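# Pour ice from blender jar into bowl, then set jar down

## Task

Move every ice cube from the blender jar into the bowl. Afterwards the jar must either sit on the blender base or stand upright on the table. The bowl and the blender base must end up standing, and the blender must be off.

## Robot and tools

Robot: two arms, left_arm and right_arm. Each carries a five-jointed dexterous hand with 16 motors: a right hand on right_arm and its mirror image on left_arm. In the scene frame the bases sit near (-0.016, +0.667, 0) for left and (+0.087, -0.567, 0) for right, both nearly unrotated. Cameras: cam_high (fixed), cam_left_wrist and cam_right_wrist, each 672x504.

Frames: the scene frame has its origin at table height midway between the bases, +z up, +x out over the table, and +y toward left_arm. Everything an arm reports about its hand (position in metres, quat_wxyz, velocities) is in that arm's own base frame. Offsets also run along that arm's base axes, and rotations turn about the Hand target position. The hand point sits in front of the palm near the index/middle knuckles. Its +z runs along straight fingers toward the tips, +y points out of the palm face (the palm lies at y = -0.062), and +x runs across the palm away from the thumb on the right hand but toward the thumb on the left. A rigid mast sticks out near the wrist on the palm side and can strike objects.

Row layout (48 numbers, each -1 to 1, always the full length even if one arm is idle): left dx, dy, dz, rx, ry, rz; 16 left hand motors; left current_limit, speed; then the same 24 numbers for the right arm. The pose numbers are an offset from that arm's Hand target as it stood when the action or move began, not an absolute pose. 1.0 equals 0.6 m or 180 degrees, and rx, ry, rz form one rotation vector. Six zeros re-request the current Hand target. Hand motor numbers are absolute goal angles scaled between each hinge's two stops, so 0 is a real goal. To keep a hand unchanged, repeat its hand_goal, hand_current_limit and hand_speed. Motor order: index_mcp, index_abd, index_pip, index_dip, middle_mcp, middle_abd, middle_pip, middle_dip, ring_mcp, ring_abd, ring_pip, ring_dip, thumb_cmc, thumb_axl, thumb_mcp, thumb_ipl. Approximate straight values: _mcp -0.75, _abd 0, _pip -0.58, _dip -0.70, thumb_cmc -0.71, thumb_axl -0.68, thumb_mcp -0.23, thumb_ipl -0.17. Values toward +1 curl the fingers toward the palm and swing the thumb in front of the palm. current_limit maps -1..+1 to 0..550 mA (at least 11 mA). speed sets a hinge rate of (speed+1)/2 times 8.5 rad/s. The starting values are 0.4 and -0.6, and both persist until changed.

execute_actions(actions, cameras): actions is a list of actions. Each action is a list of up to 15 rows, one per 1/30 s step, and a short table repeats its final row. Every row in an action counts from that action's starting Hand target. Images come back only for an empty list or when cameras names them (["all"], specific names, or [] for none).

move(target, speed, blend, stop_force, zero, blocking, cameras): drives each hand point in a straight line. target is one 48-number row or a list of up to 15 rows, all offsets from the same starting Hand targets. speed is in m/s, 0.002 to 3.2, default 0.25, with rotation capped at twice that value in rad/s. It can be one value or one per target. blend is in metres and rounds the corners between listed targets; 0 means stop at each one. stop_force is in newtons, 4 to 120. It ends an arm's path once the wrist sensor feels that much push against the motion. Use it slowly, and leave it out when backing away from a contact. zero (default true) re-zeroes the sensor before the move. blocking=false returns early and cannot be combined with stop_force. The whole move is capped at 10 s. The result adds a move: line whose ending reads done, off_target, moving, held or fault, plus any limits. paced means a command was clipped; held means steps were withheld. The move does not avoid obstacles or the other arm, and fast moves overshoot.

wait(seconds 0..10): lets time pass while the last commands hold. stop(): brakes a running move. zoom_image(camera, region=[x0,y0,x1,y1] in pixels, at most 504 by 504): enlarges part of the newest image. zero_wrist_force(arm): tares that arm's sensor. finished_scene(scene): ends the scene for good; the goal must hold without the robot.

Results: Hand target is the last commanded pose, and the hand often rests slightly short of it. If so, send the remaining gap as an offset. Per-hand lists follow the motor order: hand_goal, hand_measured, hand_current_ma, and hand_state (moving, goal, blocked, or overload). Wrist force and torque are in the hand axes; a third line gives the peak since the previous report. Joint torques include gravity. MOTOR HOT appears at 70 °C, and 85 °C triggers a braking stop. A HAND FAULT line cancels the remaining motion calls in that reply.

Each control step clips commanded orientation to within 32 degrees of the measured one. Joint speed is limited, and arm response lags by roughly 0.1 to 0.2 s.

Avoid: knocking anything off the table, dropping parts or letting them fall far, releasing objects that are still moving, and slamming into fixed or heavy things. An outside force near 150 N, or joint contact torque at its limit, stops the arm for 10 s. Commanding even a little past a firm contact can cause this. Keep the arms apart, and never grip the other hand. A motor drawing 495 mA or more for 5 s shuts down, so avoid squeezing at full current for long. Route paths around an arm's own base. Pushing hard, or holding a stretched reach, heats the motors.

Each tool is called after "Request:" in YAML: its name, and indented under it one key for each argument.

## Session

Request:
execute_actions:
  actions: []

Scene clock: 0.00 s.
left_arm: end_effector_position=(+0.7861, -0.1862, +0.1156) hand_goal=(-0.754, +0.000, -0.576, -0.696, -0.754, +0.000, -0.576, -0.696, -0.754, +0.000, -0.576, -0.696, -0.714, -0.678, -0.226, -0.168) hand_measured=(-0.754, +0.000, -0.576, -0.696, -0.754, +0.000, -0.576, -0.696, -0.754, +0.000, -0.576, -0.696, -0.714, -0.678, -0.226, -0.168) hand_current_ma=(+0, +0, +0, +0, +0, +0, +0, +0, +0, +0, +0, +0, +0, +0, +0, +0) hand_state=(goal, goal, goal, goal, goal, goal, goal, goal, goal, goal, goal, goal, goal, goal, goal, goal) hand_current_limit=0.40 hand_speed=-0.60 end_effector_quat_wxyz=(+0.058, -0.469, +0.798, -0.373) | right_arm: end_effector_position=(-0.0651, +0.2813, +0.2102) hand_goal=(-0.754, +0.000, -0.576, -0.696, -0.754, +0.000, -0.576, -0.696, -0.754, +0.000, -0.576, -0.696, -0.714, -0.678, -0.226, -0.168) hand_measured=(-0.754, +0.000, -0.576, -0.696, -0.754, +0.000, -0.576, -0.696, -0.754, +0.000, -0.576, -0.696, -0.714, -0.678, -0.226, -0.168) hand_current_ma=(+0, +0, +0, +0, +0, +0, +0, +0, +0, +0, +0, +0, +0, +0, +0, +0) hand_state=(goal, goal, goal, goal, goal, goal, goal, goal, goal, goal, goal, goal, goal, goal, goal, goal) hand_current_limit=0.40 hand_speed=-0.60 end_effector_quat_wxyz=(+0.056, +0.842, -0.067, +0.533)
Joint positions: left_arm=[-0.312 -1.009 1.524 0.367 1.96 0.055] | right_arm=[1.772 -1.168 2.182 1.231 2.565 0.737]
Joint velocities: within noise
Joint torques (N m): no reading
Motor temperatures (°C): left_arm=[37 25 34 46 47 43] | right_arm=[34 33 30 33 44 34]
Wrist force (N): no reading
Wrist torque (N m): no reading
Wrist force, peak (N): no reading
Hand target: left_arm +0.7861, -0.1862, +0.1156; +0.058, -0.469, +0.798, -0.373 | right_arm -0.0651, +0.2813, +0.2102; +0.056, +0.842, -0.067, +0.533

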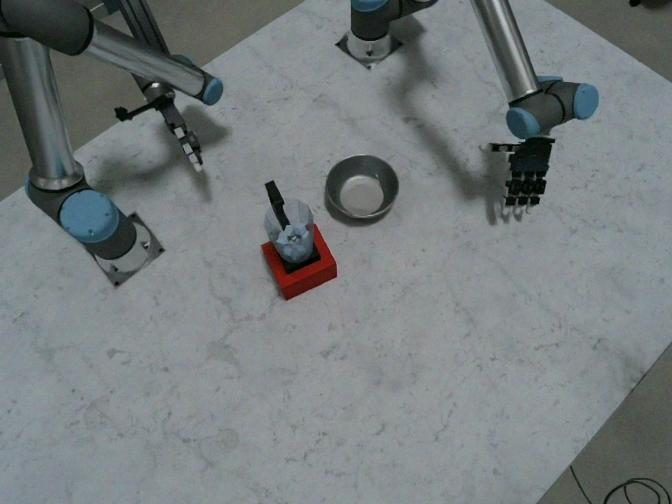

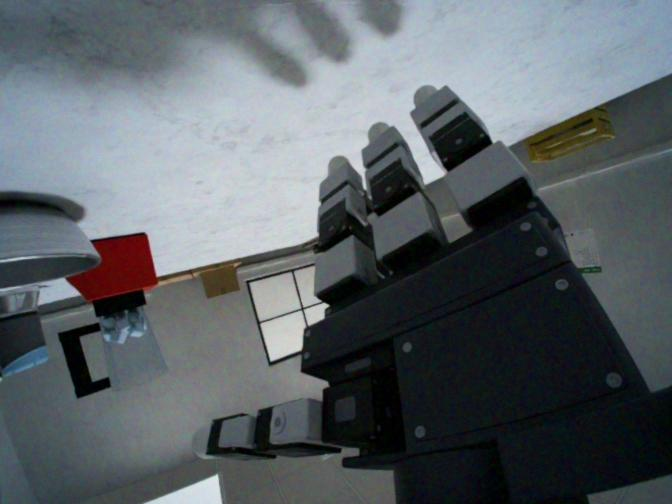

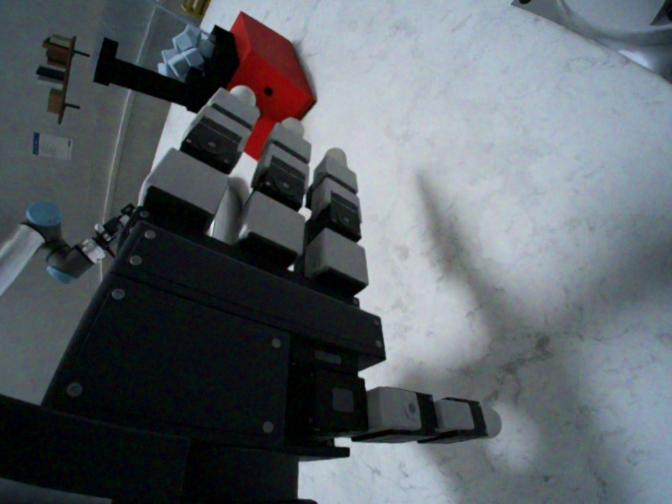

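Request:
zoom_image:
  camera: "cam_high"
  region: [220, 130, 430, 320]

Request:
zoom_image:
  camera: "cam_left_wrist"
  region: [0, 150, 220, 420]

Request:
zoom_image:
  camera: "cam_right_wrist"
  region: [60, 0, 340, 180]

Scaled by 2.400 from the camera's 672x504 image, which has a finer 960x720 frame.

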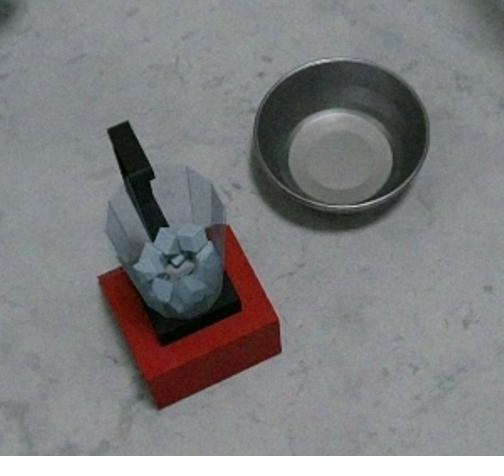

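Scaled by 1.867 from the camera's 672x504 image, which has a finer 960x720 frame.

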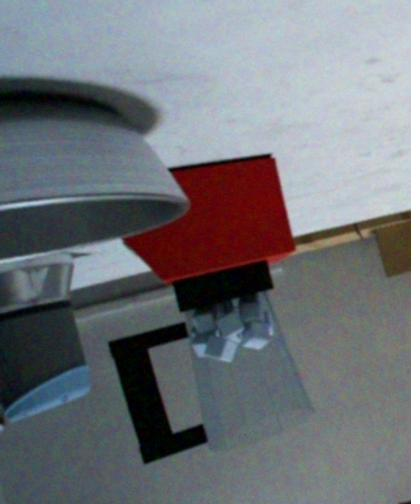

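Scaled by 1.800 from the camera's 672x504 image, which has a finer 960x720 frame.

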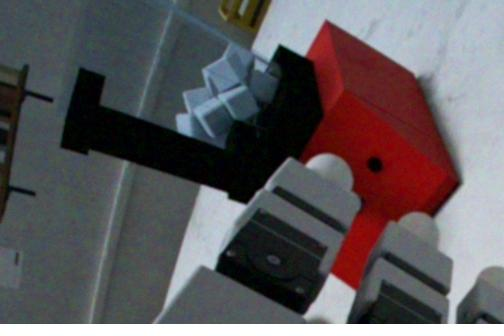

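Request:
move:
  target:
    - [0,0,0,0,0,0,-0.754,0,-0.576,-0.696,-0.754,0,-0.576,-0.696,-0.754,0,-0.576,-0.696,-0.714,-0.678,-0.226,-0.168,0.4,-0.6,0.275,0.117,0.567,0,0,0,-0.754,0,-0.576,-0.696,-0.754,0,-0.576,-0.696,-0.754,0,-0.576,-0.696,-0.714,-0.678,-0.226,-0.168,0.4,-0.6]
    - [0,0,0,0,0,0,-0.754,0,-0.576,-0.696,-0.754,0,-0.576,-0.696,-0.754,0,-0.576,-0.696,-0.714,-0.678,-0.226,-0.168,0.4,-0.6,0.783,-0.05,0.567,0.912,0.282,-0.194,-0.754,0,-0.576,-0.696,-0.754,0,-0.576,-0.696,-0.754,0,-0.576,-0.696,-0.714,-0.678,-0.226,-0.168,0.4,-0.6]
  speed: 0.45
  blend: [0.05, 0]
  cameras: ["all"]

Scene clock: 118.83 s.
left_arm: end_effector_position=(+0.7861, -0.1862, +0.1156) hand_goal=(-0.754, +0.000, -0.576, -0.696, -0.754, +0.000, -0.576, -0.696, -0.754, +0.000, -0.576, -0.696, -0.714, -0.678, -0.226, -0.168) hand_measured=(-0.750, +0.000, -0.576, -0.696, -0.750, +0.000, -0.576, -0.696, -0.748, +0.000, -0.576, -0.696, -0.710, -0.678, -0.226, -0.168) hand_current_ma=(+19, +0, -3, +0, +21, +0, -3, +0, +24, +0, -3, +0, +15, +3, +5, +1) hand_state=(goal, goal, goal, goal, goal, goal, goal, goal, goal, goal, goal, goal, goal, goal, goal, goal) hand_current_limit=0.40 hand_speed=-0.60 end_effector_quat_wxyz=(+0.058, -0.469, +0.798, -0.373) | right_arm: end_effector_position=(-0.0376, +0.2916, +0.2671) hand_goal=(-0.754, +0.000, -0.576, -0.696, -0.754, +0.000, -0.576, -0.696, -0.754, +0.000, -0.576, -0.696, -0.714, -0.678, -0.226, -0.168) hand_measured=(-0.754, -0.002, -0.576, -0.696, -0.754, -0.002, -0.576, -0.696, -0.754, -0.002, -0.576, -0.696, -0.714, -0.678, -0.224, -0.168) hand_current_ma=(+1, -7, -2, +0, +1, -7, -2, +0, +2, -8, -2, +0, -2, +3, +8, +2) hand_state=(goal, goal, goal, goal, goal, goal, goal, goal, goal, goal, goal, goal, goal, goal, goal, goal) hand_current_limit=0.40 hand_speed=-0.60 end_effector_quat_wxyz=(+0.057, +0.841, -0.068, +0.534)
Joint positions: left_arm=[-0.312 -1.009 1.524 0.367 1.96 0.055] | right_arm=[1.707 -1.27 2.157 1.28 2.605 0.643]
Joint torques (N m): left_arm=[2.41 -79.86 -33.32 1.95 0.66 -0.49] | right_arm=[5.68 -57.58 -21.42 0.08 -0.74 2.04]
Wrist force (N): left_arm=[-0.2 0.3 -0.4] | right_arm=[0.1 0.4 0.2]
Wrist torque (N m): left_arm=[0.07 0.02 -0.03] | right_arm=[0.04 -0.07 0.04]
Wrist force, peak (N): left_arm=[-0.9 0.5 -0.6] | right_arm=[19.5 -6.2 -7.0]
Hand target: left_arm +0.7861, -0.1862, +0.1156; +0.058, -0.469, +0.798, -0.373 | right_arm -0.0376, +0.2916, +0.2672; +0.056, +0.841, -0.068, +0.534 (not the last commanded pose)
Off the commanded pose: left_arm 0.000 m, 0 deg | right_arm 0.527 m, 175 deg.
move: held (right_arm; a check stopped the path); path passed 0 of 2 targets; limits=held
pose unreachable (right arm): on one or more control steps of this call, first in action 0 (counted from 0), this arm could not follow its commanded pose, so it was not sent that pose on those steps. It may still have moved: this result reports where it is.
cause: moving toward the commanded pose would bring two parts of the arm too close to each other (joints 4 (wrist 1) to 6 (wrist 3) lie between them).

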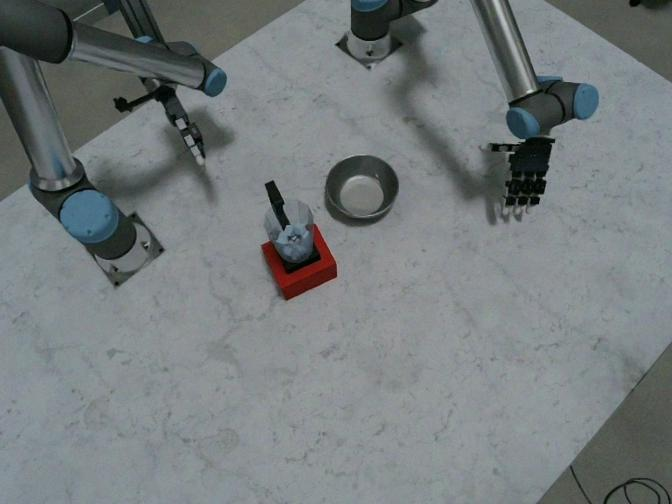

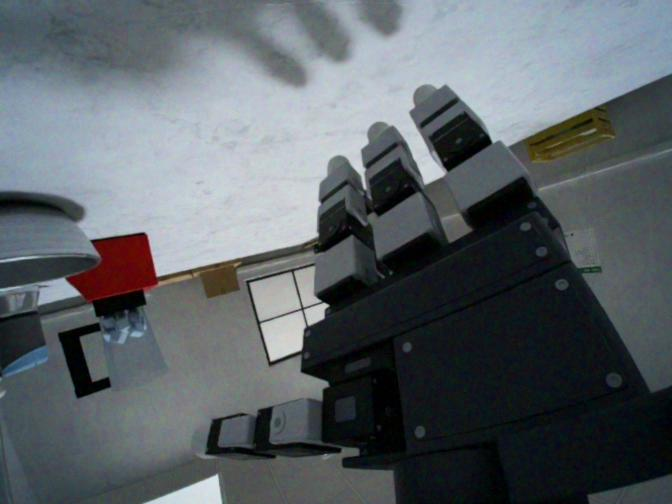

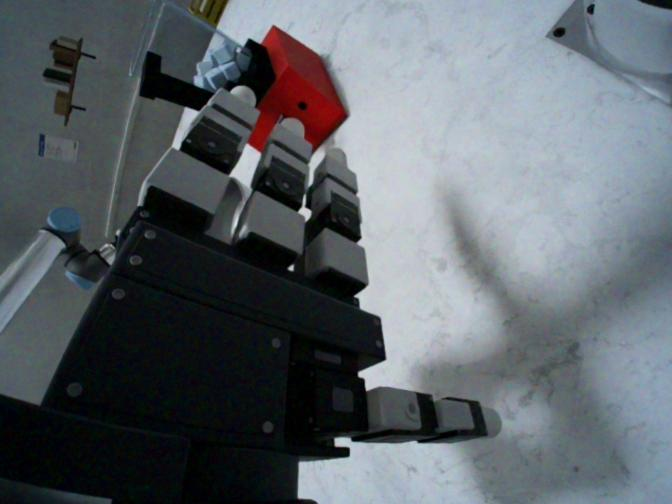

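Request:
move:
  target:
    - [0,0,0,0,0,0,-0.754,0,-0.576,-0.696,-0.754,0,-0.576,-0.696,-0.754,0,-0.576,-0.696,-0.714,-0.678,-0.226,-0.168,0.4,-0.6,0.083,0.4,0.1,0,0,0,-0.754,0,-0.576,-0.696,-0.754,0,-0.576,-0.696,-0.754,0,-0.576,-0.696,-0.714,-0.678,-0.226,-0.168,0.4,-0.6]
    - [0,0,0,0,0,0,-0.754,0,-0.576,-0.696,-0.754,0,-0.576,-0.696,-0.754,0,-0.576,-0.696,-0.714,-0.678,-0.226,-0.168,0.4,-0.6,0.3,0.4,0.467,0,0,0,-0.754,0,-0.576,-0.696,-0.754,0,-0.576,-0.696,-0.754,0,-0.576,-0.696,-0.714,-0.678,-0.226,-0.168,0.4,-0.6]
  speed: 0.3
  blend: [0.05, 0]
  cameras: ["all"]

Scene clock: 128.00 s.
left_arm: end_effector_position=(+0.7861, -0.1862, +0.1156) hand_goal=(-0.754, +0.000, -0.576, -0.696, -0.754, +0.000, -0.576, -0.696, -0.754, +0.000, -0.576, -0.696, -0.714, -0.678, -0.226, -0.168) hand_measured=(-0.750, +0.000, -0.576, -0.696, -0.750, +0.000, -0.576, -0.696, -0.748, +0.000, -0.576, -0.696, -0.710, -0.678, -0.226, -0.168) hand_current_ma=(+19, +0, -3, +0, +21, +0, -3, +0, +24, +0, -3, +0, +15, +3, +5, +1) hand_state=(goal, goal, goal, goal, goal, goal, goal, goal, goal, goal, goal, goal, goal, goal, goal, goal) hand_current_limit=0.40 hand_speed=-0.60 end_effector_quat_wxyz=(+0.058, -0.469, +0.798, -0.373) | right_arm: end_effector_position=(-0.0311, +0.3218, +0.2751) hand_goal=(-0.754, +0.000, -0.576, -0.696, -0.754, +0.000, -0.576, -0.696, -0.754, +0.000, -0.576, -0.696, -0.714, -0.678, -0.226, -0.168) hand_measured=(-0.756, -0.002, -0.576, -0.696, -0.756, -0.002, -0.576, -0.696, -0.756, -0.002, -0.576, -0.696, -0.716, -0.678, -0.224, -0.168) hand_current_ma=(-6, -9, -3, +0, -6, -9, -3, +0, -6, -10, -3, +0, -5, +3, +9, +2) hand_state=(goal, goal, goal, goal, goal, goal, goal, goal, goal, goal, goal, goal, goal, goal, goal, goal) hand_current_limit=0.40 hand_speed=-0.60 end_effector_quat_wxyz=(+0.056, +0.841, -0.068, +0.534)
Joint positions: left_arm=[-0.312 -1.009 1.524 0.367 1.96 0.055] | right_arm=[1.685 -1.252 2.101 1.287 2.618 0.608]
Joint torques (N m): left_arm=[4.18 -79.46 -33.06 1.82 0.71 -0.45] | right_arm=[11.35 -63.51 -23.37 0.14 -0.62 3.53]
Wrist force (N): left_arm=[-0.2 0.7 -0.4] | right_arm=[-0.4 0.5 -0.5]
Wrist torque (N m): left_arm=[0.14 0.02 -0.04] | right_arm=[0.13 0.05 0.05]
Wrist force, peak (N): left_arm=[-0.7 0.8 0.1] | right_arm=[3.9 -10.5 -1.8]
Hand target: left_arm +0.7861, -0.1862, +0.1156; +0.058, -0.469, +0.798, -0.373 | right_arm -0.0311, +0.3219, +0.2751; +0.056, +0.841, -0.068, +0.534 (not the last commanded pose)
Off the commanded pose: left_arm 0.000 m, 0 deg | right_arm 0.385 m, 0 deg.
move: held (right_arm; a check stopped the path); path passed 0 of 2 targets; limits=held
pose unreachable (right arm): on one or more control steps of this call, first in action 0 (counted from 0), this arm could not follow its commanded pose, so it was not sent that pose on those steps. It may still have moved: this result reports where it is.
cause: moving toward the commanded pose would bring two parts of the arm too close to each other (joints 4 (wrist 1) to 6 (wrist 3) lie between them).

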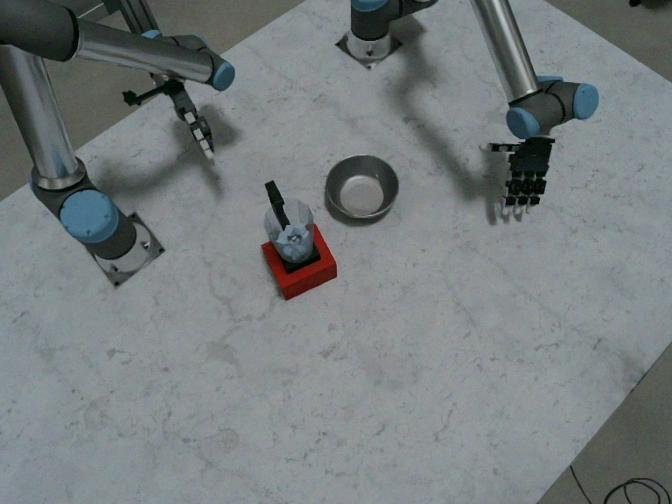

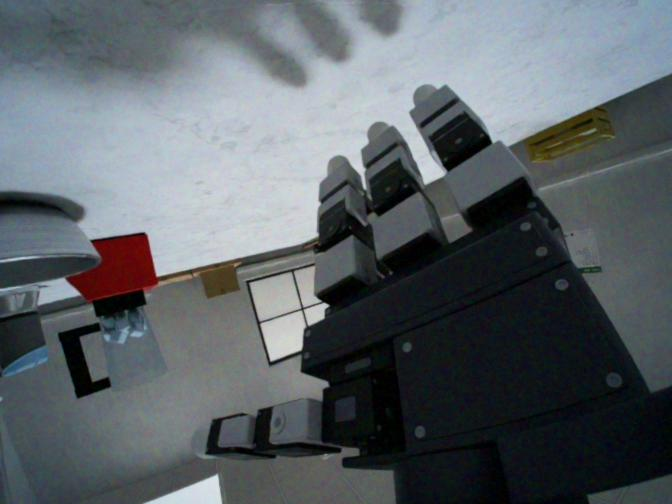

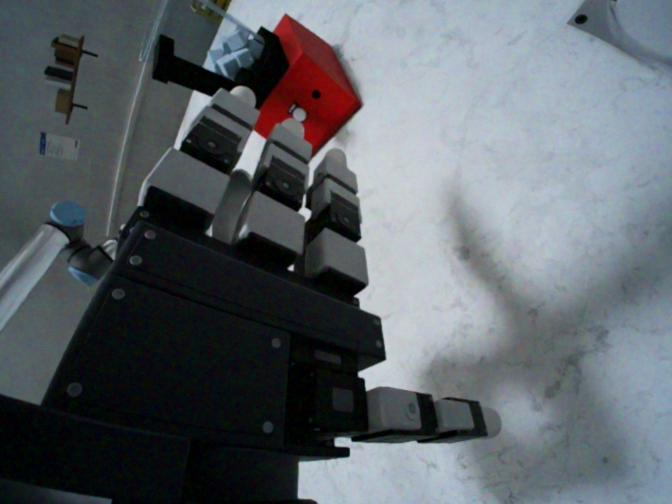

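Request:
move:
  target:
    - [0,0,0,0,0,0,-0.754,0,-0.576,-0.696,-0.754,0,-0.576,-0.696,-0.754,0,-0.576,-0.696,-0.714,-0.678,-0.226,-0.168,0.4,-0.6,0,0,0,-0.2225,0.0415,0.107,-0.754,0,-0.576,-0.696,-0.754,0,-0.576,-0.696,-0.754,0,-0.576,-0.696,-0.714,-0.678,-0.226,-0.168,0.4,-0.6]
    - [0,0,0,0,0,0,-0.754,0,-0.576,-0.696,-0.754,0,-0.576,-0.696,-0.754,0,-0.576,-0.696,-0.714,-0.678,-0.226,-0.168,0.4,-0.6,0.083,0.35,0.1,-0.445,0.083,0.214,-0.754,0,-0.576,-0.696,-0.754,0,-0.576,-0.696,-0.754,0,-0.576,-0.696,-0.714,-0.678,-0.226,-0.168,0.4,-0.6]
  speed: 0.3
  blend: [0.03, 0]
  cameras: ["cam_high"]

Scene clock: 136.30 s.
left_arm: end_effector_position=(+0.7861, -0.1862, +0.1156) hand_goal=(-0.754, +0.000, -0.576, -0.696, -0.754, +0.000, -0.576, -0.696, -0.754, +0.000, -0.576, -0.696, -0.714, -0.678, -0.226, -0.168) hand_measured=(-0.750, +0.000, -0.576, -0.696, -0.750, +0.000, -0.576, -0.696, -0.748, +0.000, -0.576, -0.696, -0.710, -0.678, -0.226, -0.168) hand_current_ma=(+19, +0, -3, +0, +21, +0, -3, +0, +24, +0, -3, +0, +15, +3, +5, +1) hand_state=(goal, goal, goal, goal, goal, goal, goal, goal, goal, goal, goal, goal, goal, goal, goal, goal) hand_current_limit=0.40 hand_speed=-0.60 end_effector_quat_wxyz=(+0.058, -0.469, +0.798, -0.373) | right_arm: end_effector_position=(-0.0312, +0.3220, +0.2751) hand_goal=(-0.754, +0.000, -0.576, -0.696, -0.754, +0.000, -0.576, -0.696, -0.754, +0.000, -0.576, -0.696, -0.714, -0.678, -0.226, -0.168) hand_measured=(-0.756, -0.002, -0.576, -0.696, -0.756, -0.002, -0.576, -0.696, -0.756, -0.002, -0.576, -0.696, -0.714, -0.678, -0.224, -0.168) hand_current_ma=(-5, -9, -3, +0, -5, -10, -3, +0, -6, -11, -3, +0, -3, +3, +9, +2) hand_state=(goal, goal, goal, goal, goal, goal, goal, goal, goal, goal, goal, goal, goal, goal, goal, goal) hand_current_limit=0.40 hand_speed=-0.60 end_effector_quat_wxyz=(+0.074, +0.842, -0.041, +0.533)
Joint positions: left_arm=[-0.312 -1.009 1.524 0.367 1.96 0.055] | right_arm=[1.689 -1.241 2.1 1.285 2.616 0.551]
Joint torques (N m): left_arm=[3.11 -79.16 -34.33 2.07 0.89 -0.4] | right_arm=[-2.97 -64.22 -20.67 4.65 2.03 3.4]
Wrist force (N): left_arm=[-0.1 0.1 -0.1] | right_arm=[-0.9 0.8 -0.4]
Wrist torque (N m): left_arm=[0.03 0.01 -0.01] | right_arm=[0.16 0.12 -0.08]
Wrist force, peak (N): left_arm=[-0.1 1.2 0.5] | right_arm=[-2.8 0.8 -0.2]
Hand target: left_arm +0.7861, -0.1862, +0.1156; +0.058, -0.469, +0.798, -0.373 | right_arm -0.0312, +0.3219, +0.2752; +0.074, +0.842, -0.041, +0.533 (not the last commanded pose)
Off the commanded pose: left_arm 0.000 m, 0 deg | right_arm 0.224 m, 86 deg.
move: held (right_arm; a check stopped the path); path passed 0 of 2 targets; limits=held
pose unreachable (right arm): on one or more control steps of this call, first in action 0 (counted from 0), this arm could not follow its commanded pose, so it was not sent that pose on those steps. It may still have moved: this result reports where it is.
cause: moving toward the commanded pose would bring two parts of the arm too close to each other (joints 4 (wrist 1) to 6 (wrist 3) lie between them).
Images, in order (width x height): cam_high 672x504.

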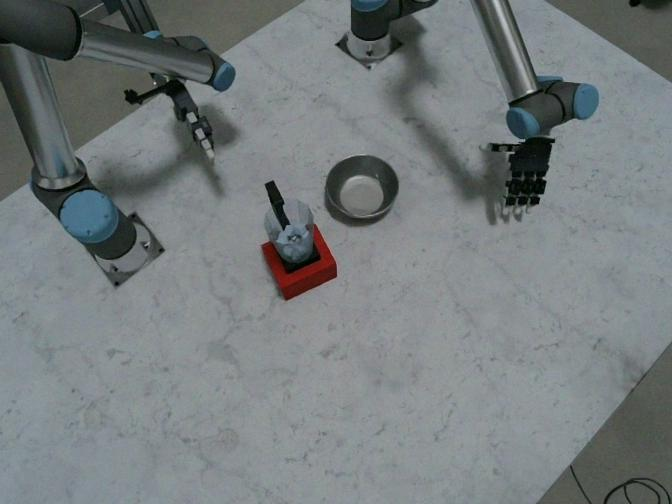

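Request:
move:
  target: [0,0,0,0,0,0,-0.754,0,-0.576,-0.696,-0.754,0,-0.576,-0.696,-0.754,0,-0.576,-0.696,-0.714,-0.678,-0.226,-0.168,0.4,-0.6,0,0,0,0.356,-0.066,-0.171,-0.754,0,-0.576,-0.696,-0.754,0,-0.576,-0.696,-0.754,0,-0.576,-0.696,-0.714,-0.678,-0.226,-0.168,0.4,-0.6]
  speed: 0.3
  cameras: ["cam_high"]

Scene clock: 143.73 s.
left_arm: end_effector_position=(+0.7861, -0.1862, +0.1156) hand_goal=(-0.754, +0.000, -0.576, -0.696, -0.754, +0.000, -0.576, -0.696, -0.754, +0.000, -0.576, -0.696, -0.714, -0.678, -0.226, -0.168) hand_measured=(-0.750, +0.000, -0.576, -0.696, -0.750, +0.000, -0.576, -0.696, -0.748, +0.000, -0.576, -0.696, -0.710, -0.678, -0.226, -0.168) hand_current_ma=(+19, +0, -3, +0, +21, +0, -3, +0, +24, +0, -3, +0, +15, +3, +5, +1) hand_state=(goal, goal, goal, goal, goal, goal, goal, goal, goal, goal, goal, goal, goal, goal, goal, goal) hand_current_limit=0.40 hand_speed=-0.60 end_effector_quat_wxyz=(+0.058, -0.469, +0.798, -0.373) | right_arm: end_effector_position=(-0.0310, +0.3220, +0.2753) hand_goal=(-0.754, +0.000, -0.576, -0.696, -0.754, +0.000, -0.576, -0.696, -0.754, +0.000, -0.576, -0.696, -0.714, -0.678, -0.226, -0.168) hand_measured=(-0.750, -0.002, -0.576, -0.696, -0.750, -0.002, -0.576, -0.696, -0.750, -0.002, -0.576, -0.696, -0.712, -0.678, -0.224, -0.168) hand_current_ma=(+17, -9, -3, +0, +18, -10, -3, +0, +19, -11, -3, +0, +11, +3, +9, +2) hand_state=(goal, goal, goal, goal, goal, goal, goal, goal, goal, goal, goal, goal, goal, goal, goal, goal) hand_current_limit=0.40 hand_speed=-0.60 end_effector_quat_wxyz=(-0.123, +0.771, -0.345, +0.521)
Joint positions: left_arm=[-0.312 -1.009 1.524 0.367 1.96 0.055] | right_arm=[1.658 -1.371 2.142 1.325 2.627 1.24]
Joint torques (N m): left_arm=[3.49 -79.08 -33.64 1.66 0.99 -0.16] | right_arm=[-0.4 -30.56 -35.59 4.17 3.83 -2.68]
Wrist force (N): left_arm=[-0.2 0.2 -0.2] | right_arm=[-0.8 -1.0 0.0]
Wrist torque (N m): left_arm=[0.03 0.01 -0.02] | right_arm=[0.05 0.05 -0.24]
Wrist force, peak (N): left_arm=[-0.4 0.9 -0.6] | right_arm=[-1.5 0.7 -0.9]
Hand target: left_arm +0.7861, -0.1862, +0.1156; +0.058, -0.469, +0.798, -0.373 | right_arm -0.0310, +0.3220, +0.2752; -0.123, +0.771, -0.345, +0.521 (not the last commanded pose)
Off the commanded pose: left_arm 0.000 m, 0 deg | right_arm 0.000 m, 29 deg.
move: held (right_arm; a check stopped the path); limits=held
pose unreachable (right arm): on one or more control steps of this call, first in action 0 (counted from 0), this arm could not follow its commanded pose, so it was not sent that pose on those steps. It may still have moved: this result reports where it is.
cause: moving toward the commanded pose would bring two parts of the arm too close to each other (joints 4 (wrist 1) to 6 (wrist 3) lie between them).
Images, in order (width x height): cam_high 672x504.

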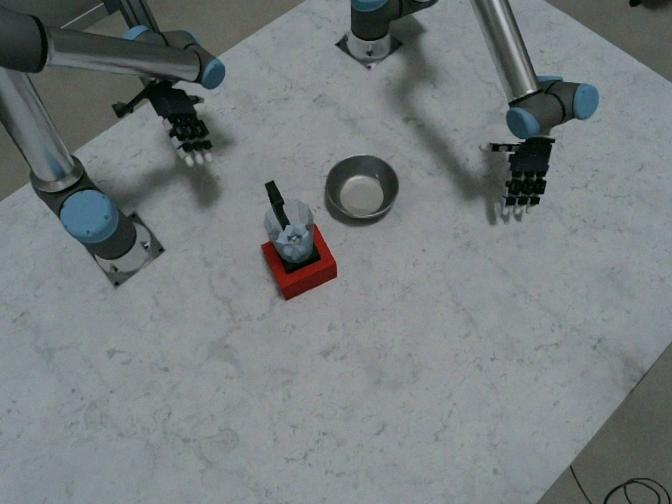

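Request:
move:
  target:
    - [0,0,0,0,0,0,-0.754,0,-0.576,-0.696,-0.754,0,-0.576,-0.696,-0.754,0,-0.576,-0.696,-0.714,-0.678,-0.226,-0.168,0.4,-0.6,0.05,0.1,0,0,0,0.2,-0.754,0,-0.576,-0.696,-0.754,0,-0.576,-0.696,-0.754,0,-0.576,-0.696,-0.714,-0.678,-0.226,-0.168,0.4,-0.6]
    - [0,0,0,0,0,0,-0.754,0,-0.576,-0.696,-0.754,0,-0.576,-0.696,-0.754,0,-0.576,-0.696,-0.714,-0.678,-0.226,-0.168,0.4,-0.6,0.1,0.3,0.1,0,0,0.4,-0.754,0,-0.576,-0.696,-0.754,0,-0.576,-0.696,-0.754,0,-0.576,-0.696,-0.714,-0.678,-0.226,-0.168,0.4,-0.6]
  speed: 0.3
  blend: [0.03, 0]
  cameras: ["cam_high"]

Scene clock: 159.63 s.
left_arm: end_effector_position=(+0.7861, -0.1862, +0.1156) hand_goal=(-0.754, +0.000, -0.576, -0.696, -0.754, +0.000, -0.576, -0.696, -0.754, +0.000, -0.576, -0.696, -0.714, -0.678, -0.226, -0.168) hand_measured=(-0.750, +0.000, -0.576, -0.696, -0.750, +0.000, -0.576, -0.696, -0.748, +0.000, -0.576, -0.696, -0.710, -0.678, -0.226, -0.168) hand_current_ma=(+19, +0, -3, +0, +21, +0, -3, +0, +24, +0, -3, +0, +15, +3, +5, +1) hand_state=(goal, goal, goal, goal, goal, goal, goal, goal, goal, goal, goal, goal, goal, goal, goal, goal) hand_current_limit=0.40 hand_speed=-0.60 end_effector_quat_wxyz=(+0.058, -0.469, +0.798, -0.373) | right_arm: end_effector_position=(+0.0290, +0.5020, +0.3353) hand_goal=(-0.754, +0.000, -0.576, -0.696, -0.754, +0.000, -0.576, -0.696, -0.754, +0.000, -0.576, -0.696, -0.714, -0.678, -0.226, -0.168) hand_measured=(-0.750, -0.002, -0.576, -0.696, -0.750, -0.002, -0.576, -0.696, -0.750, -0.002, -0.576, -0.696, -0.712, -0.678, -0.224, -0.168) hand_current_ma=(+19, -9, -3, +0, +19, -10, -3, +0, +19, -11, -3, +0, +13, +3, +9, +2) hand_state=(goal, goal, goal, goal, goal, goal, goal, goal, goal, goal, goal, goal, goal, goal, goal, goal) hand_current_limit=0.40 hand_speed=-0.60 end_effector_quat_wxyz=(-0.406, +0.826, +0.174, +0.349)
Joint positions: left_arm=[-0.312 -1.009 1.524 0.367 1.96 0.055] | right_arm=[1.389 -1.84 2.125 0.176 1.861 -0.777]
Joint torques (N m): left_arm=[3.2 -79.18 -33.46 1.99 0.79 -0.26] | right_arm=[-4.01 -4.16 -37.52 1.57 -2.88 -0.98]
Wrist force (N): left_arm=[0.1 0.5 -0.1] | right_arm=[-0.4 -0.2 0.7]
Wrist torque (N m): left_arm=[0.07 -0.02 -0.01] | right_arm=[0.09 -0.06 -0.23]
Wrist force, peak (N): left_arm=[-0.1 1.2 0.1] | right_arm=[-1.3 -0.5 0.9]
Hand target: left_arm +0.7861, -0.1862, +0.1156; +0.058, -0.469, +0.798, -0.373 | right_arm +0.0290, +0.5020, +0.3352; -0.406, +0.826, +0.174, +0.349
Off the commanded pose: left_arm 0.000 m, 0 deg | right_arm 0.000 m, 0 deg.
move: done
Images, in order (width x height): cam_high 672x504.

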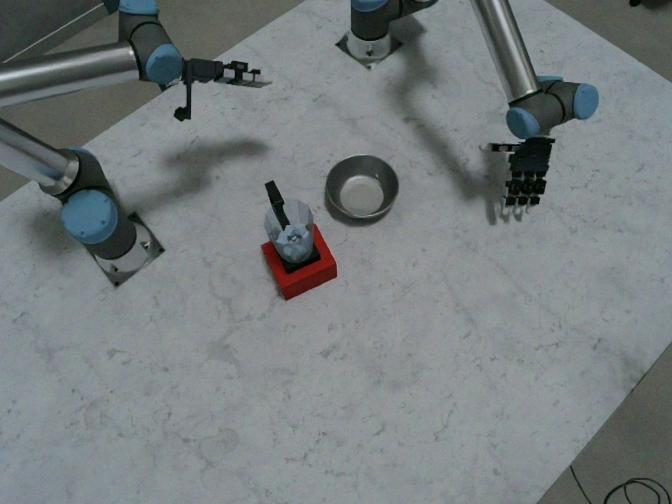

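Request:
move:
  target:
    - [0,0,0,0,0,0,-0.754,0,-0.576,-0.696,-0.754,0,-0.576,-0.696,-0.754,0,-0.576,-0.696,-0.714,-0.678,-0.226,-0.168,0.4,-0.6,0.15,0,0.25,0.13,0.149,-0.053,-0.754,0,-0.576,-0.696,-0.754,0,-0.576,-0.696,-0.754,0,-0.576,-0.696,-0.714,-0.678,-0.226,-0.168,0.4,-0.6]
    - [0,0,0,0,0,0,-0.754,0,-0.576,-0.696,-0.754,0,-0.576,-0.696,-0.754,0,-0.576,-0.696,-0.714,-0.678,-0.226,-0.168,0.4,-0.6,0.618,-0.17,0.358,0.521,0.596,-0.212,-0.754,0,-0.576,-0.696,-0.754,0,-0.576,-0.696,-0.754,0,-0.576,-0.696,-0.714,-0.678,-0.226,-0.168,0.4,-0.6]
  speed: 0.4
  blend: [0.03, 0]
  cameras: ["cam_high","cam_right_wrist"]

Scene clock: 177.13 s.
left_arm: end_effector_position=(+0.7861, -0.1862, +0.1156) hand_goal=(-0.754, +0.000, -0.576, -0.696, -0.754, +0.000, -0.576, -0.696, -0.754, +0.000, -0.576, -0.696, -0.714, -0.678, -0.226, -0.168) hand_measured=(-0.750, +0.000, -0.576, -0.696, -0.750, +0.000, -0.576, -0.696, -0.748, +0.000, -0.576, -0.696, -0.710, -0.678, -0.226, -0.168) hand_current_ma=(+19, +0, -3, +0, +21, +0, -3, +0, +24, +0, -3, +0, +15, +3, +5, +1) hand_state=(goal, goal, goal, goal, goal, goal, goal, goal, goal, goal, goal, goal, goal, goal, goal, goal) hand_current_limit=0.40 hand_speed=-0.60 end_effector_quat_wxyz=(+0.058, -0.469, +0.798, -0.373) | right_arm: end_effector_position=(+0.3998, +0.4000, +0.5500) hand_goal=(-0.754, +0.000, -0.576, -0.696, -0.754, +0.000, -0.576, -0.696, -0.754, +0.000, -0.576, -0.696, -0.714, -0.678, -0.226, -0.168) hand_measured=(-0.752, +0.002, -0.576, -0.696, -0.752, +0.002, -0.576, -0.696, -0.752, +0.002, -0.576, -0.696, -0.712, -0.678, -0.224, -0.168) hand_current_ma=(+8, +5, -1, +0, +9, +5, -1, +0, +10, +6, -1, +0, +5, +3, +9, +2) hand_state=(goal, goal, goal, goal, goal, goal, goal, goal, goal, goal, goal, goal, goal, goal, goal, goal) hand_current_limit=0.40 hand_speed=-0.60 end_effector_quat_wxyz=(+0.653, -0.270, +0.653, +0.272)
Joint positions: left_arm=[-0.312 -1.009 1.524 0.367 1.96 0.055] | right_arm=[-0.031 -2.056 2.189 -0.133 0.752 1.574]
Joint torques (N m): left_arm=[2.55 -77.92 -33.26 1.77 0.92 -0.25] | right_arm=[8.55 -12.16 -43.73 1.28 -1.72 2.55]
Wrist force (N): left_arm=[0.1 0.5 -0.2] | right_arm=[-2.9 0.0 0.4]
Wrist torque (N m): left_arm=[0.08 -0.02 0.00] | right_arm=[0.10 -0.17 -0.39]
Wrist force, peak (N): left_arm=[0.3 1.1 -0.4] | right_arm=[-1.4 -3.5 1.1]
Hand target: left_arm +0.7861, -0.1862, +0.1156; +0.058, -0.469, +0.798, -0.373 | right_arm +0.3998, +0.4000, +0.5500; +0.653, -0.270, +0.653, +0.272
Off the commanded pose: left_arm 0.000 m, 0 deg | right_arm 0.000 m, 0 deg.
move: done
Images, in order (width x height): cam_high 672x504, cam_right_wrist 672x504.

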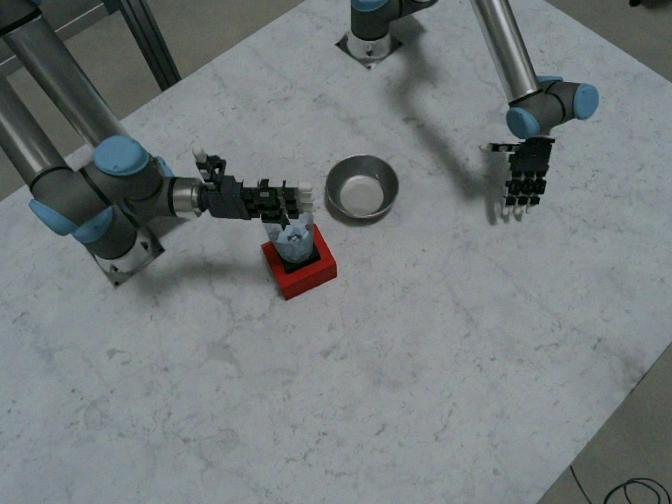

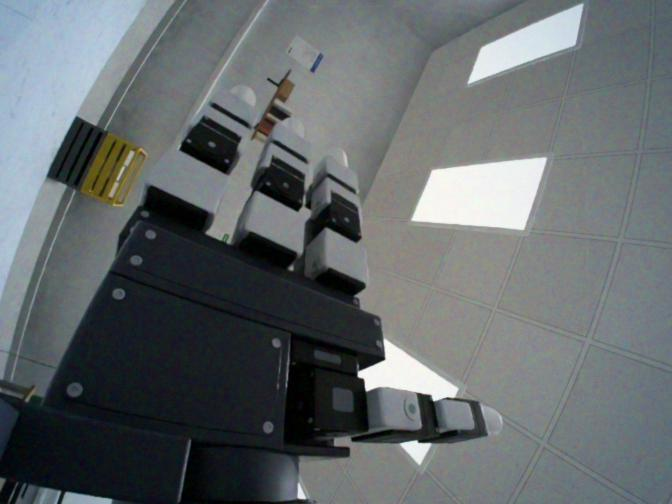

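Request:
move:
  target: [0,0,0,0,0,0,-0.754,0,-0.576,-0.696,-0.754,0,-0.576,-0.696,-0.754,0,-0.576,-0.696,-0.714,-0.678,-0.226,-0.168,0.4,-0.6,0.3,-0.3,-0.2,0,0,0,-0.754,0,-0.576,-0.696,-0.754,0,-0.576,-0.696,-0.754,0,-0.576,-0.696,-0.714,-0.678,-0.226,-0.168,0.4,-0.6]
  speed: 0.4
  cameras: ["cam_high","cam_right_wrist"]

Scene clock: 200.73 s.
left_arm: end_effector_position=(+0.7861, -0.1862, +0.1156) hand_goal=(-0.754, +0.000, -0.576, -0.696, -0.754, +0.000, -0.576, -0.696, -0.754, +0.000, -0.576, -0.696, -0.714, -0.678, -0.226, -0.168) hand_measured=(-0.750, +0.000, -0.576, -0.696, -0.750, +0.000, -0.576, -0.696, -0.748, +0.000, -0.576, -0.696, -0.710, -0.678, -0.226, -0.168) hand_current_ma=(+19, +0, -3, +0, +21, +0, -3, +0, +24, +0, -3, +0, +15, +3, +5, +1) hand_state=(goal, goal, goal, goal, goal, goal, goal, goal, goal, goal, goal, goal, goal, goal, goal, goal) hand_current_limit=0.40 hand_speed=-0.60 end_effector_quat_wxyz=(+0.058, -0.469, +0.798, -0.373) | right_arm: end_effector_position=(+0.5797, +0.2201, +0.4301) hand_goal=(-0.754, +0.000, -0.576, -0.696, -0.754, +0.000, -0.576, -0.696, -0.754, +0.000, -0.576, -0.696, -0.714, -0.678, -0.226, -0.168) hand_measured=(-0.754, +0.002, -0.576, -0.696, -0.754, +0.002, -0.576, -0.696, -0.754, +0.002, -0.576, -0.696, -0.714, -0.678, -0.224, -0.168) hand_current_ma=(+1, +6, -1, +0, +1, +6, -1, +0, +1, +7, -1, +0, +0, +3, +9, +2) hand_state=(goal, goal, goal, goal, goal, goal, goal, goal, goal, goal, goal, goal, goal, goal, goal, goal) hand_current_limit=0.40 hand_speed=-0.60 end_effector_quat_wxyz=(+0.653, -0.270, +0.653, +0.272)
Joint positions: left_arm=[-0.312 -1.009 1.524 0.367 1.96 0.055] | right_arm=[-0.414 -1.695 2.17 -0.476 0.369 1.574]
Joint torques (N m): left_arm=[1.29 -79.18 -33.44 1.98 0.7 -0.17] | right_arm=[-8.15 -15.21 -40.26 0.36 -0.67 -1.75]
Wrist force (N): left_arm=[0.0 0.7 0.2] | right_arm=[-3.1 -0.7 -0.2]
Wrist torque (N m): left_arm=[0.08 0.01 -0.02] | right_arm=[0.09 -0.24 -0.51]
Wrist force, peak (N): left_arm=[-0.4 0.8 -0.6] | right_arm=[-4.3 2.6 0.1]
Hand target: left_arm +0.7861, -0.1862, +0.1156; +0.058, -0.469, +0.798, -0.373 | right_arm +0.5798, +0.2200, +0.4300; +0.653, -0.270, +0.653, +0.272
Off the commanded pose: left_arm 0.000 m, 0 deg | right_arm 0.000 m, 0 deg.
move: done
Images, in order (width x height): cam_high 672x504, cam_right_wrist 672x504.

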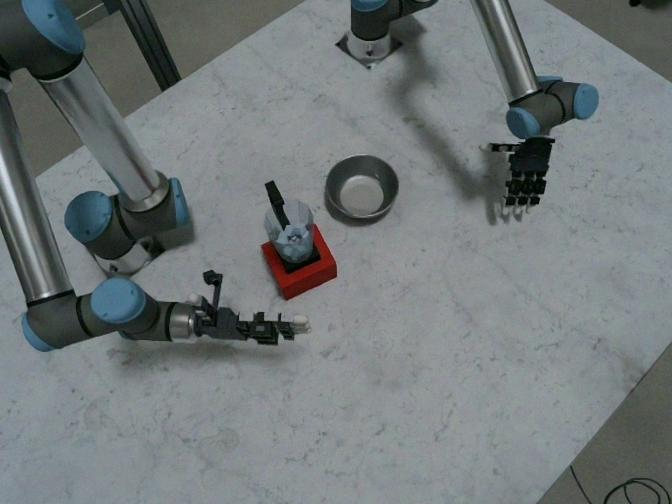

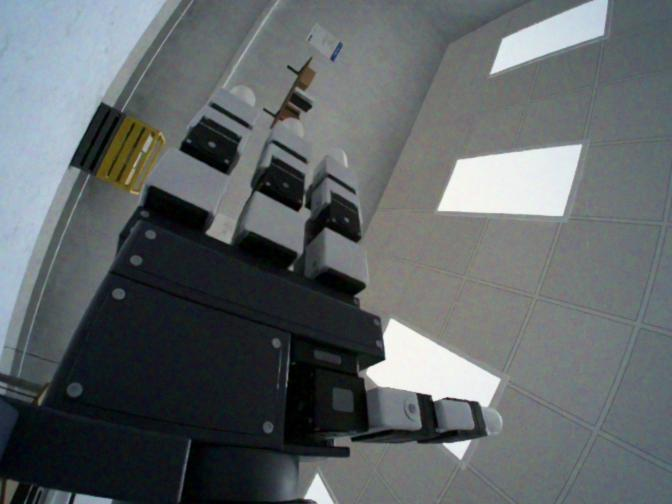

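Request:
zoom_image:
  camera: "cam_high"
  region: [230, 160, 360, 310]

Request:
zoom_image:
  camera: "cam_high"
  region: [170, 250, 330, 360]

Scaled by 3.360 from the camera's 672x504 image, which has a finer 960x720 frame.

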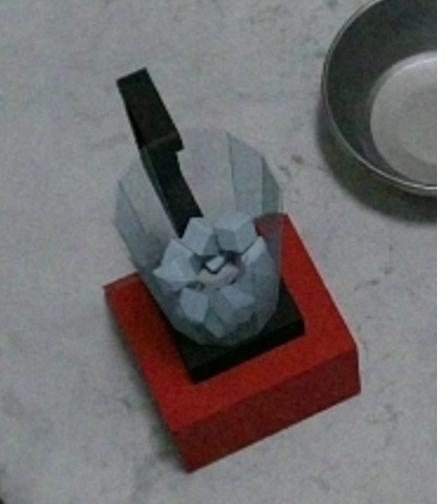

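Scaled by 3.150 from the camera's 672x504 image, which has a finer 960x720 frame.

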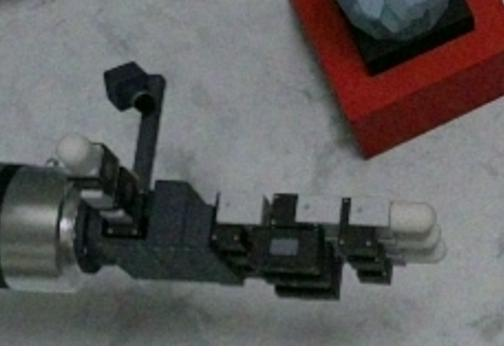

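Request:
move:
  target: [0,0,0,0,0,0,-0.754,0,-0.576,-0.696,-0.754,0,-0.576,-0.696,-0.754,0,-0.576,-0.696,-0.714,-0.678,-0.226,-0.168,0.4,-0.6,-0.03,0.147,-0.3,0,0,-0.028,-0.754,0,-0.576,-0.696,-0.754,0,-0.576,-0.696,-0.754,0,-0.576,-0.696,0.571,-0.678,-0.337,-0.168,0.4,-0.3]
  speed: 0.25
  cameras: ["cam_high","cam_right_wrist"]

Scene clock: 385.67 s.
left_arm: end_effector_position=(+0.7861, -0.1862, +0.1156) hand_goal=(-0.754, +0.000, -0.576, -0.696, -0.754, +0.000, -0.576, -0.696, -0.754, +0.000, -0.576, -0.696, -0.714, -0.678, -0.226, -0.168) hand_measured=(-0.750, +0.000, -0.576, -0.696, -0.750, +0.000, -0.576, -0.696, -0.748, +0.000, -0.576, -0.696, -0.710, -0.678, -0.226, -0.168) hand_current_ma=(+19, +0, -3, +0, +21, +0, -3, +0, +24, +0, -3, +0, +15, +3, +5, +1) hand_state=(goal, goal, goal, goal, goal, goal, goal, goal, goal, goal, goal, goal, goal, goal, goal, goal) hand_current_limit=0.40 hand_speed=-0.60 end_effector_quat_wxyz=(+0.058, -0.469, +0.798, -0.373) | right_arm: end_effector_position=(+0.5618, +0.3082, +0.2501) hand_goal=(-0.754, +0.000, -0.576, -0.696, -0.754, +0.000, -0.576, -0.696, -0.754, +0.000, -0.576, -0.696, +0.570, -0.678, -0.338, -0.168) hand_measured=(-0.754, +0.002, -0.576, -0.696, -0.754, +0.002, -0.576, -0.696, -0.754, +0.002, -0.576, -0.696, +0.578, -0.678, -0.336, -0.168) hand_current_ma=(+1, +7, -1, +0, +1, +7, -1, +0, +1, +8, -1, +0, +33, +3, +8, +2) hand_state=(goal, goal, goal, goal, goal, goal, goal, goal, goal, goal, goal, goal, goal, goal, goal, goal) hand_current_limit=0.40 hand_speed=-0.30 end_effector_quat_wxyz=(+0.664, -0.241, +0.665, +0.243)
Joint positions: left_arm=[-0.312 -1.009 1.524 0.367 1.96 0.055] | right_arm=[-0.216 -1.504 2.396 -0.893 0.655 1.574]
Joint torques (N m): left_arm=[2.99 -78.7 -34.03 1.82 0.94 -0.02] | right_arm=[6.08 -21.54 -27.19 -3.3 1.22 -2.11]
Wrist force (N): left_arm=[0.2 0.5 0.3] | right_arm=[-2.9 -0.3 -0.3]
Wrist torque (N m): left_arm=[0.03 -0.02 0.00] | right_arm=[0.13 -0.16 -0.52]
Wrist force, peak (N): left_arm=[-0.1 1.1 -0.6] | right_arm=[-5.8 -1.9 -0.4]
Hand target: left_arm +0.7861, -0.1862, +0.1156; +0.058, -0.469, +0.798, -0.373 | right_arm +0.5618, +0.3082, +0.2500; +0.664, -0.241, +0.665, +0.243
Off the commanded pose: left_arm 0.000 m, 0 deg | right_arm 0.000 m, 0 deg.
move: done
Images, in order (width x height): cam_high 672x504, cam_right_wrist 672x504.

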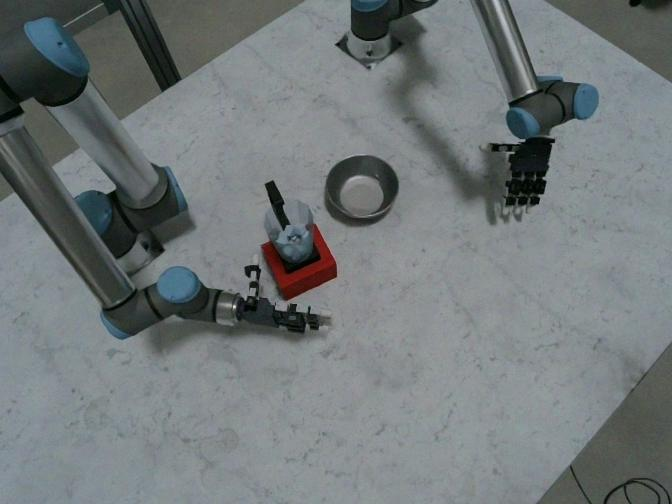

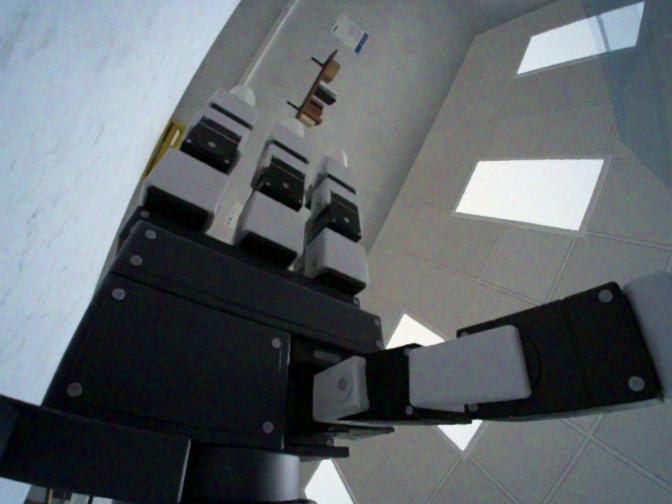

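Request:
zoom_image:
  camera: "cam_high"
  region: [220, 220, 350, 350]

Scaled by 3.877 from the camera's 672x504 image, which has a finer 960x720 frame.

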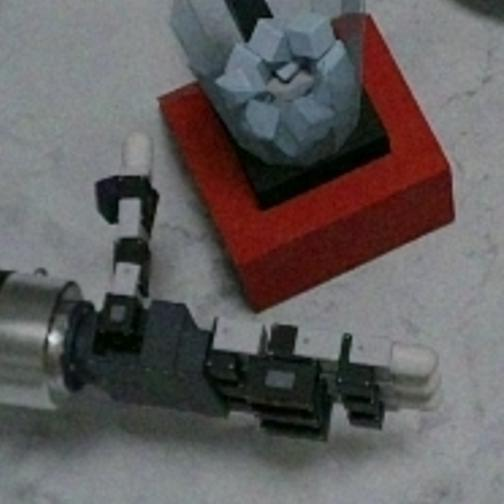

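Request:
move:
  target: [0,0,0,0,0,0,-0.754,0,-0.576,-0.696,-0.754,0,-0.576,-0.696,-0.754,0,-0.576,-0.696,-0.714,-0.678,-0.226,-0.168,0.4,-0.6,-0.111,0.124,0,0,0,0,-0.754,0,-0.576,-0.696,-0.754,0,-0.576,-0.696,-0.754,0,-0.576,-0.696,0.571,-0.678,-0.337,-0.168,0.4,-0.3]
  speed: 0.1
  cameras: ["cam_high","cam_right_wrist"]

Request:
zoom_image:
  camera: "cam_high"
  region: [220, 170, 350, 330]

Scene clock: 411.87 s.
left_arm: end_effector_position=(+0.7861, -0.1862, +0.1156) hand_goal=(-0.754, +0.000, -0.576, -0.696, -0.754, +0.000, -0.576, -0.696, -0.754, +0.000, -0.576, -0.696, -0.714, -0.678, -0.226, -0.168) hand_measured=(-0.750, +0.000, -0.576, -0.696, -0.750, +0.000, -0.576, -0.696, -0.748, +0.000, -0.576, -0.696, -0.710, -0.678, -0.226, -0.168) hand_current_ma=(+19, +0, -3, +0, +21, +0, -3, +0, +24, +0, -3, +0, +15, +3, +5, +1) hand_state=(goal, goal, goal, goal, goal, goal, goal, goal, goal, goal, goal, goal, goal, goal, goal, goal) hand_current_limit=0.40 hand_speed=-0.60 end_effector_quat_wxyz=(+0.058, -0.469, +0.798, -0.373) | right_arm: end_effector_position=(+0.4952, +0.3826, +0.2501) hand_goal=(-0.754, +0.000, -0.576, -0.696, -0.754, +0.000, -0.576, -0.696, -0.754, +0.000, -0.576, -0.696, +0.570, -0.678, -0.338, -0.168) hand_measured=(-0.754, +0.002, -0.576, -0.696, -0.754, +0.002, -0.576, -0.696, -0.754, +0.002, -0.576, -0.696, +0.578, -0.678, -0.336, -0.168) hand_current_ma=(+1, +7, -1, +0, +1, +7, -1, +0, +1, +8, -1, +0, +33, +3, +8, +2) hand_state=(goal, goal, goal, goal, goal, goal, goal, goal, goal, goal, goal, goal, goal, goal, goal, goal) hand_current_limit=0.40 hand_speed=-0.30 end_effector_quat_wxyz=(+0.664, -0.241, +0.665, +0.243)
Joint positions: left_arm=[-0.312 -1.009 1.524 0.367 1.96 0.055] | right_arm=[-0.043 -1.575 2.472 -0.897 0.829 1.574]
Joint torques (N m): left_arm=[3.95 -79.79 -33.91 1.87 1.08 -0.19] | right_arm=[3.23 -16.4 -37.09 -4.28 -1.58 0.18]
Wrist force (N): left_arm=[-0.4 0.3 -0.6] | right_arm=[-2.8 0.0 -0.2]
Wrist torque (N m): left_arm=[0.08 0.03 -0.04] | right_arm=[0.14 -0.15 -0.57]
Wrist force, peak (N): left_arm=[-0.1 0.9 -0.6] | right_arm=[-3.1 -1.7 -0.2]
Hand target: left_arm +0.7861, -0.1862, +0.1156; +0.058, -0.469, +0.798, -0.373 | right_arm +0.4952, +0.3826, +0.2500; +0.664, -0.241, +0.665, +0.243
Off the commanded pose: left_arm 0.000 m, 0 deg | right_arm 0.000 m, 0 deg.
move: done
Images, in order (width x height): cam_high 672x504, cam_right_wrist 672x504.

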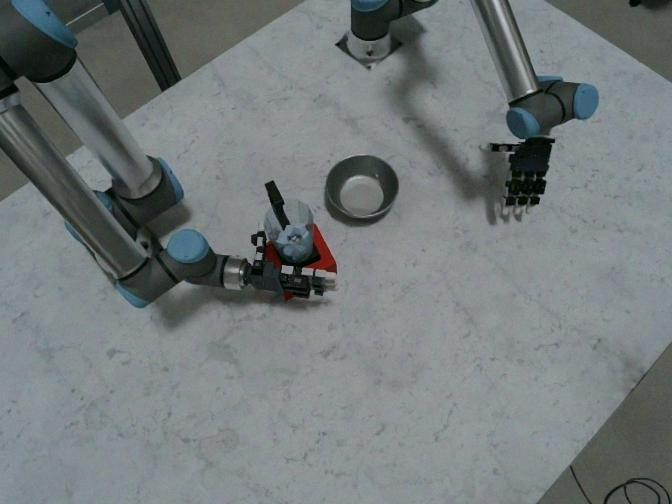

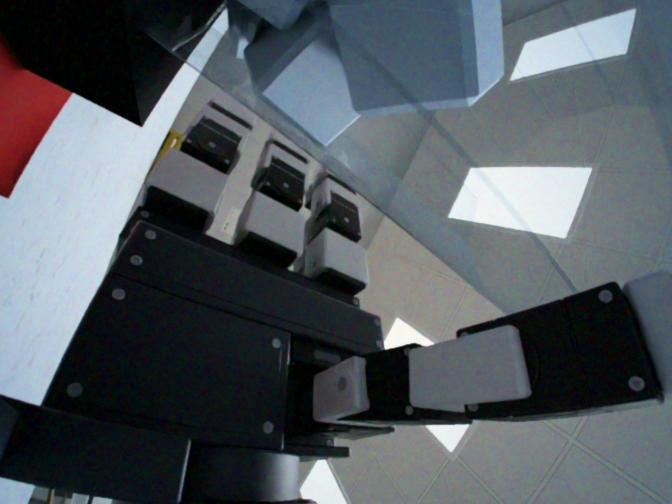

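Scaled by 3.150 from the camera's 672x504 image, which has a finer 960x720 frame.

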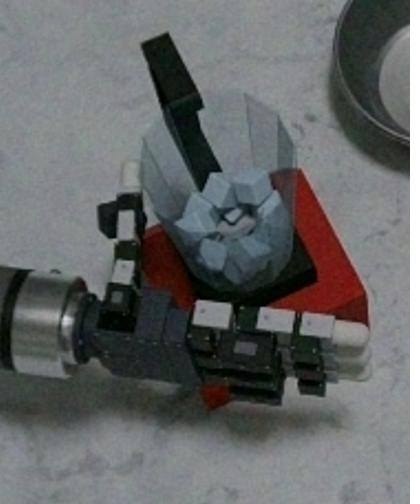

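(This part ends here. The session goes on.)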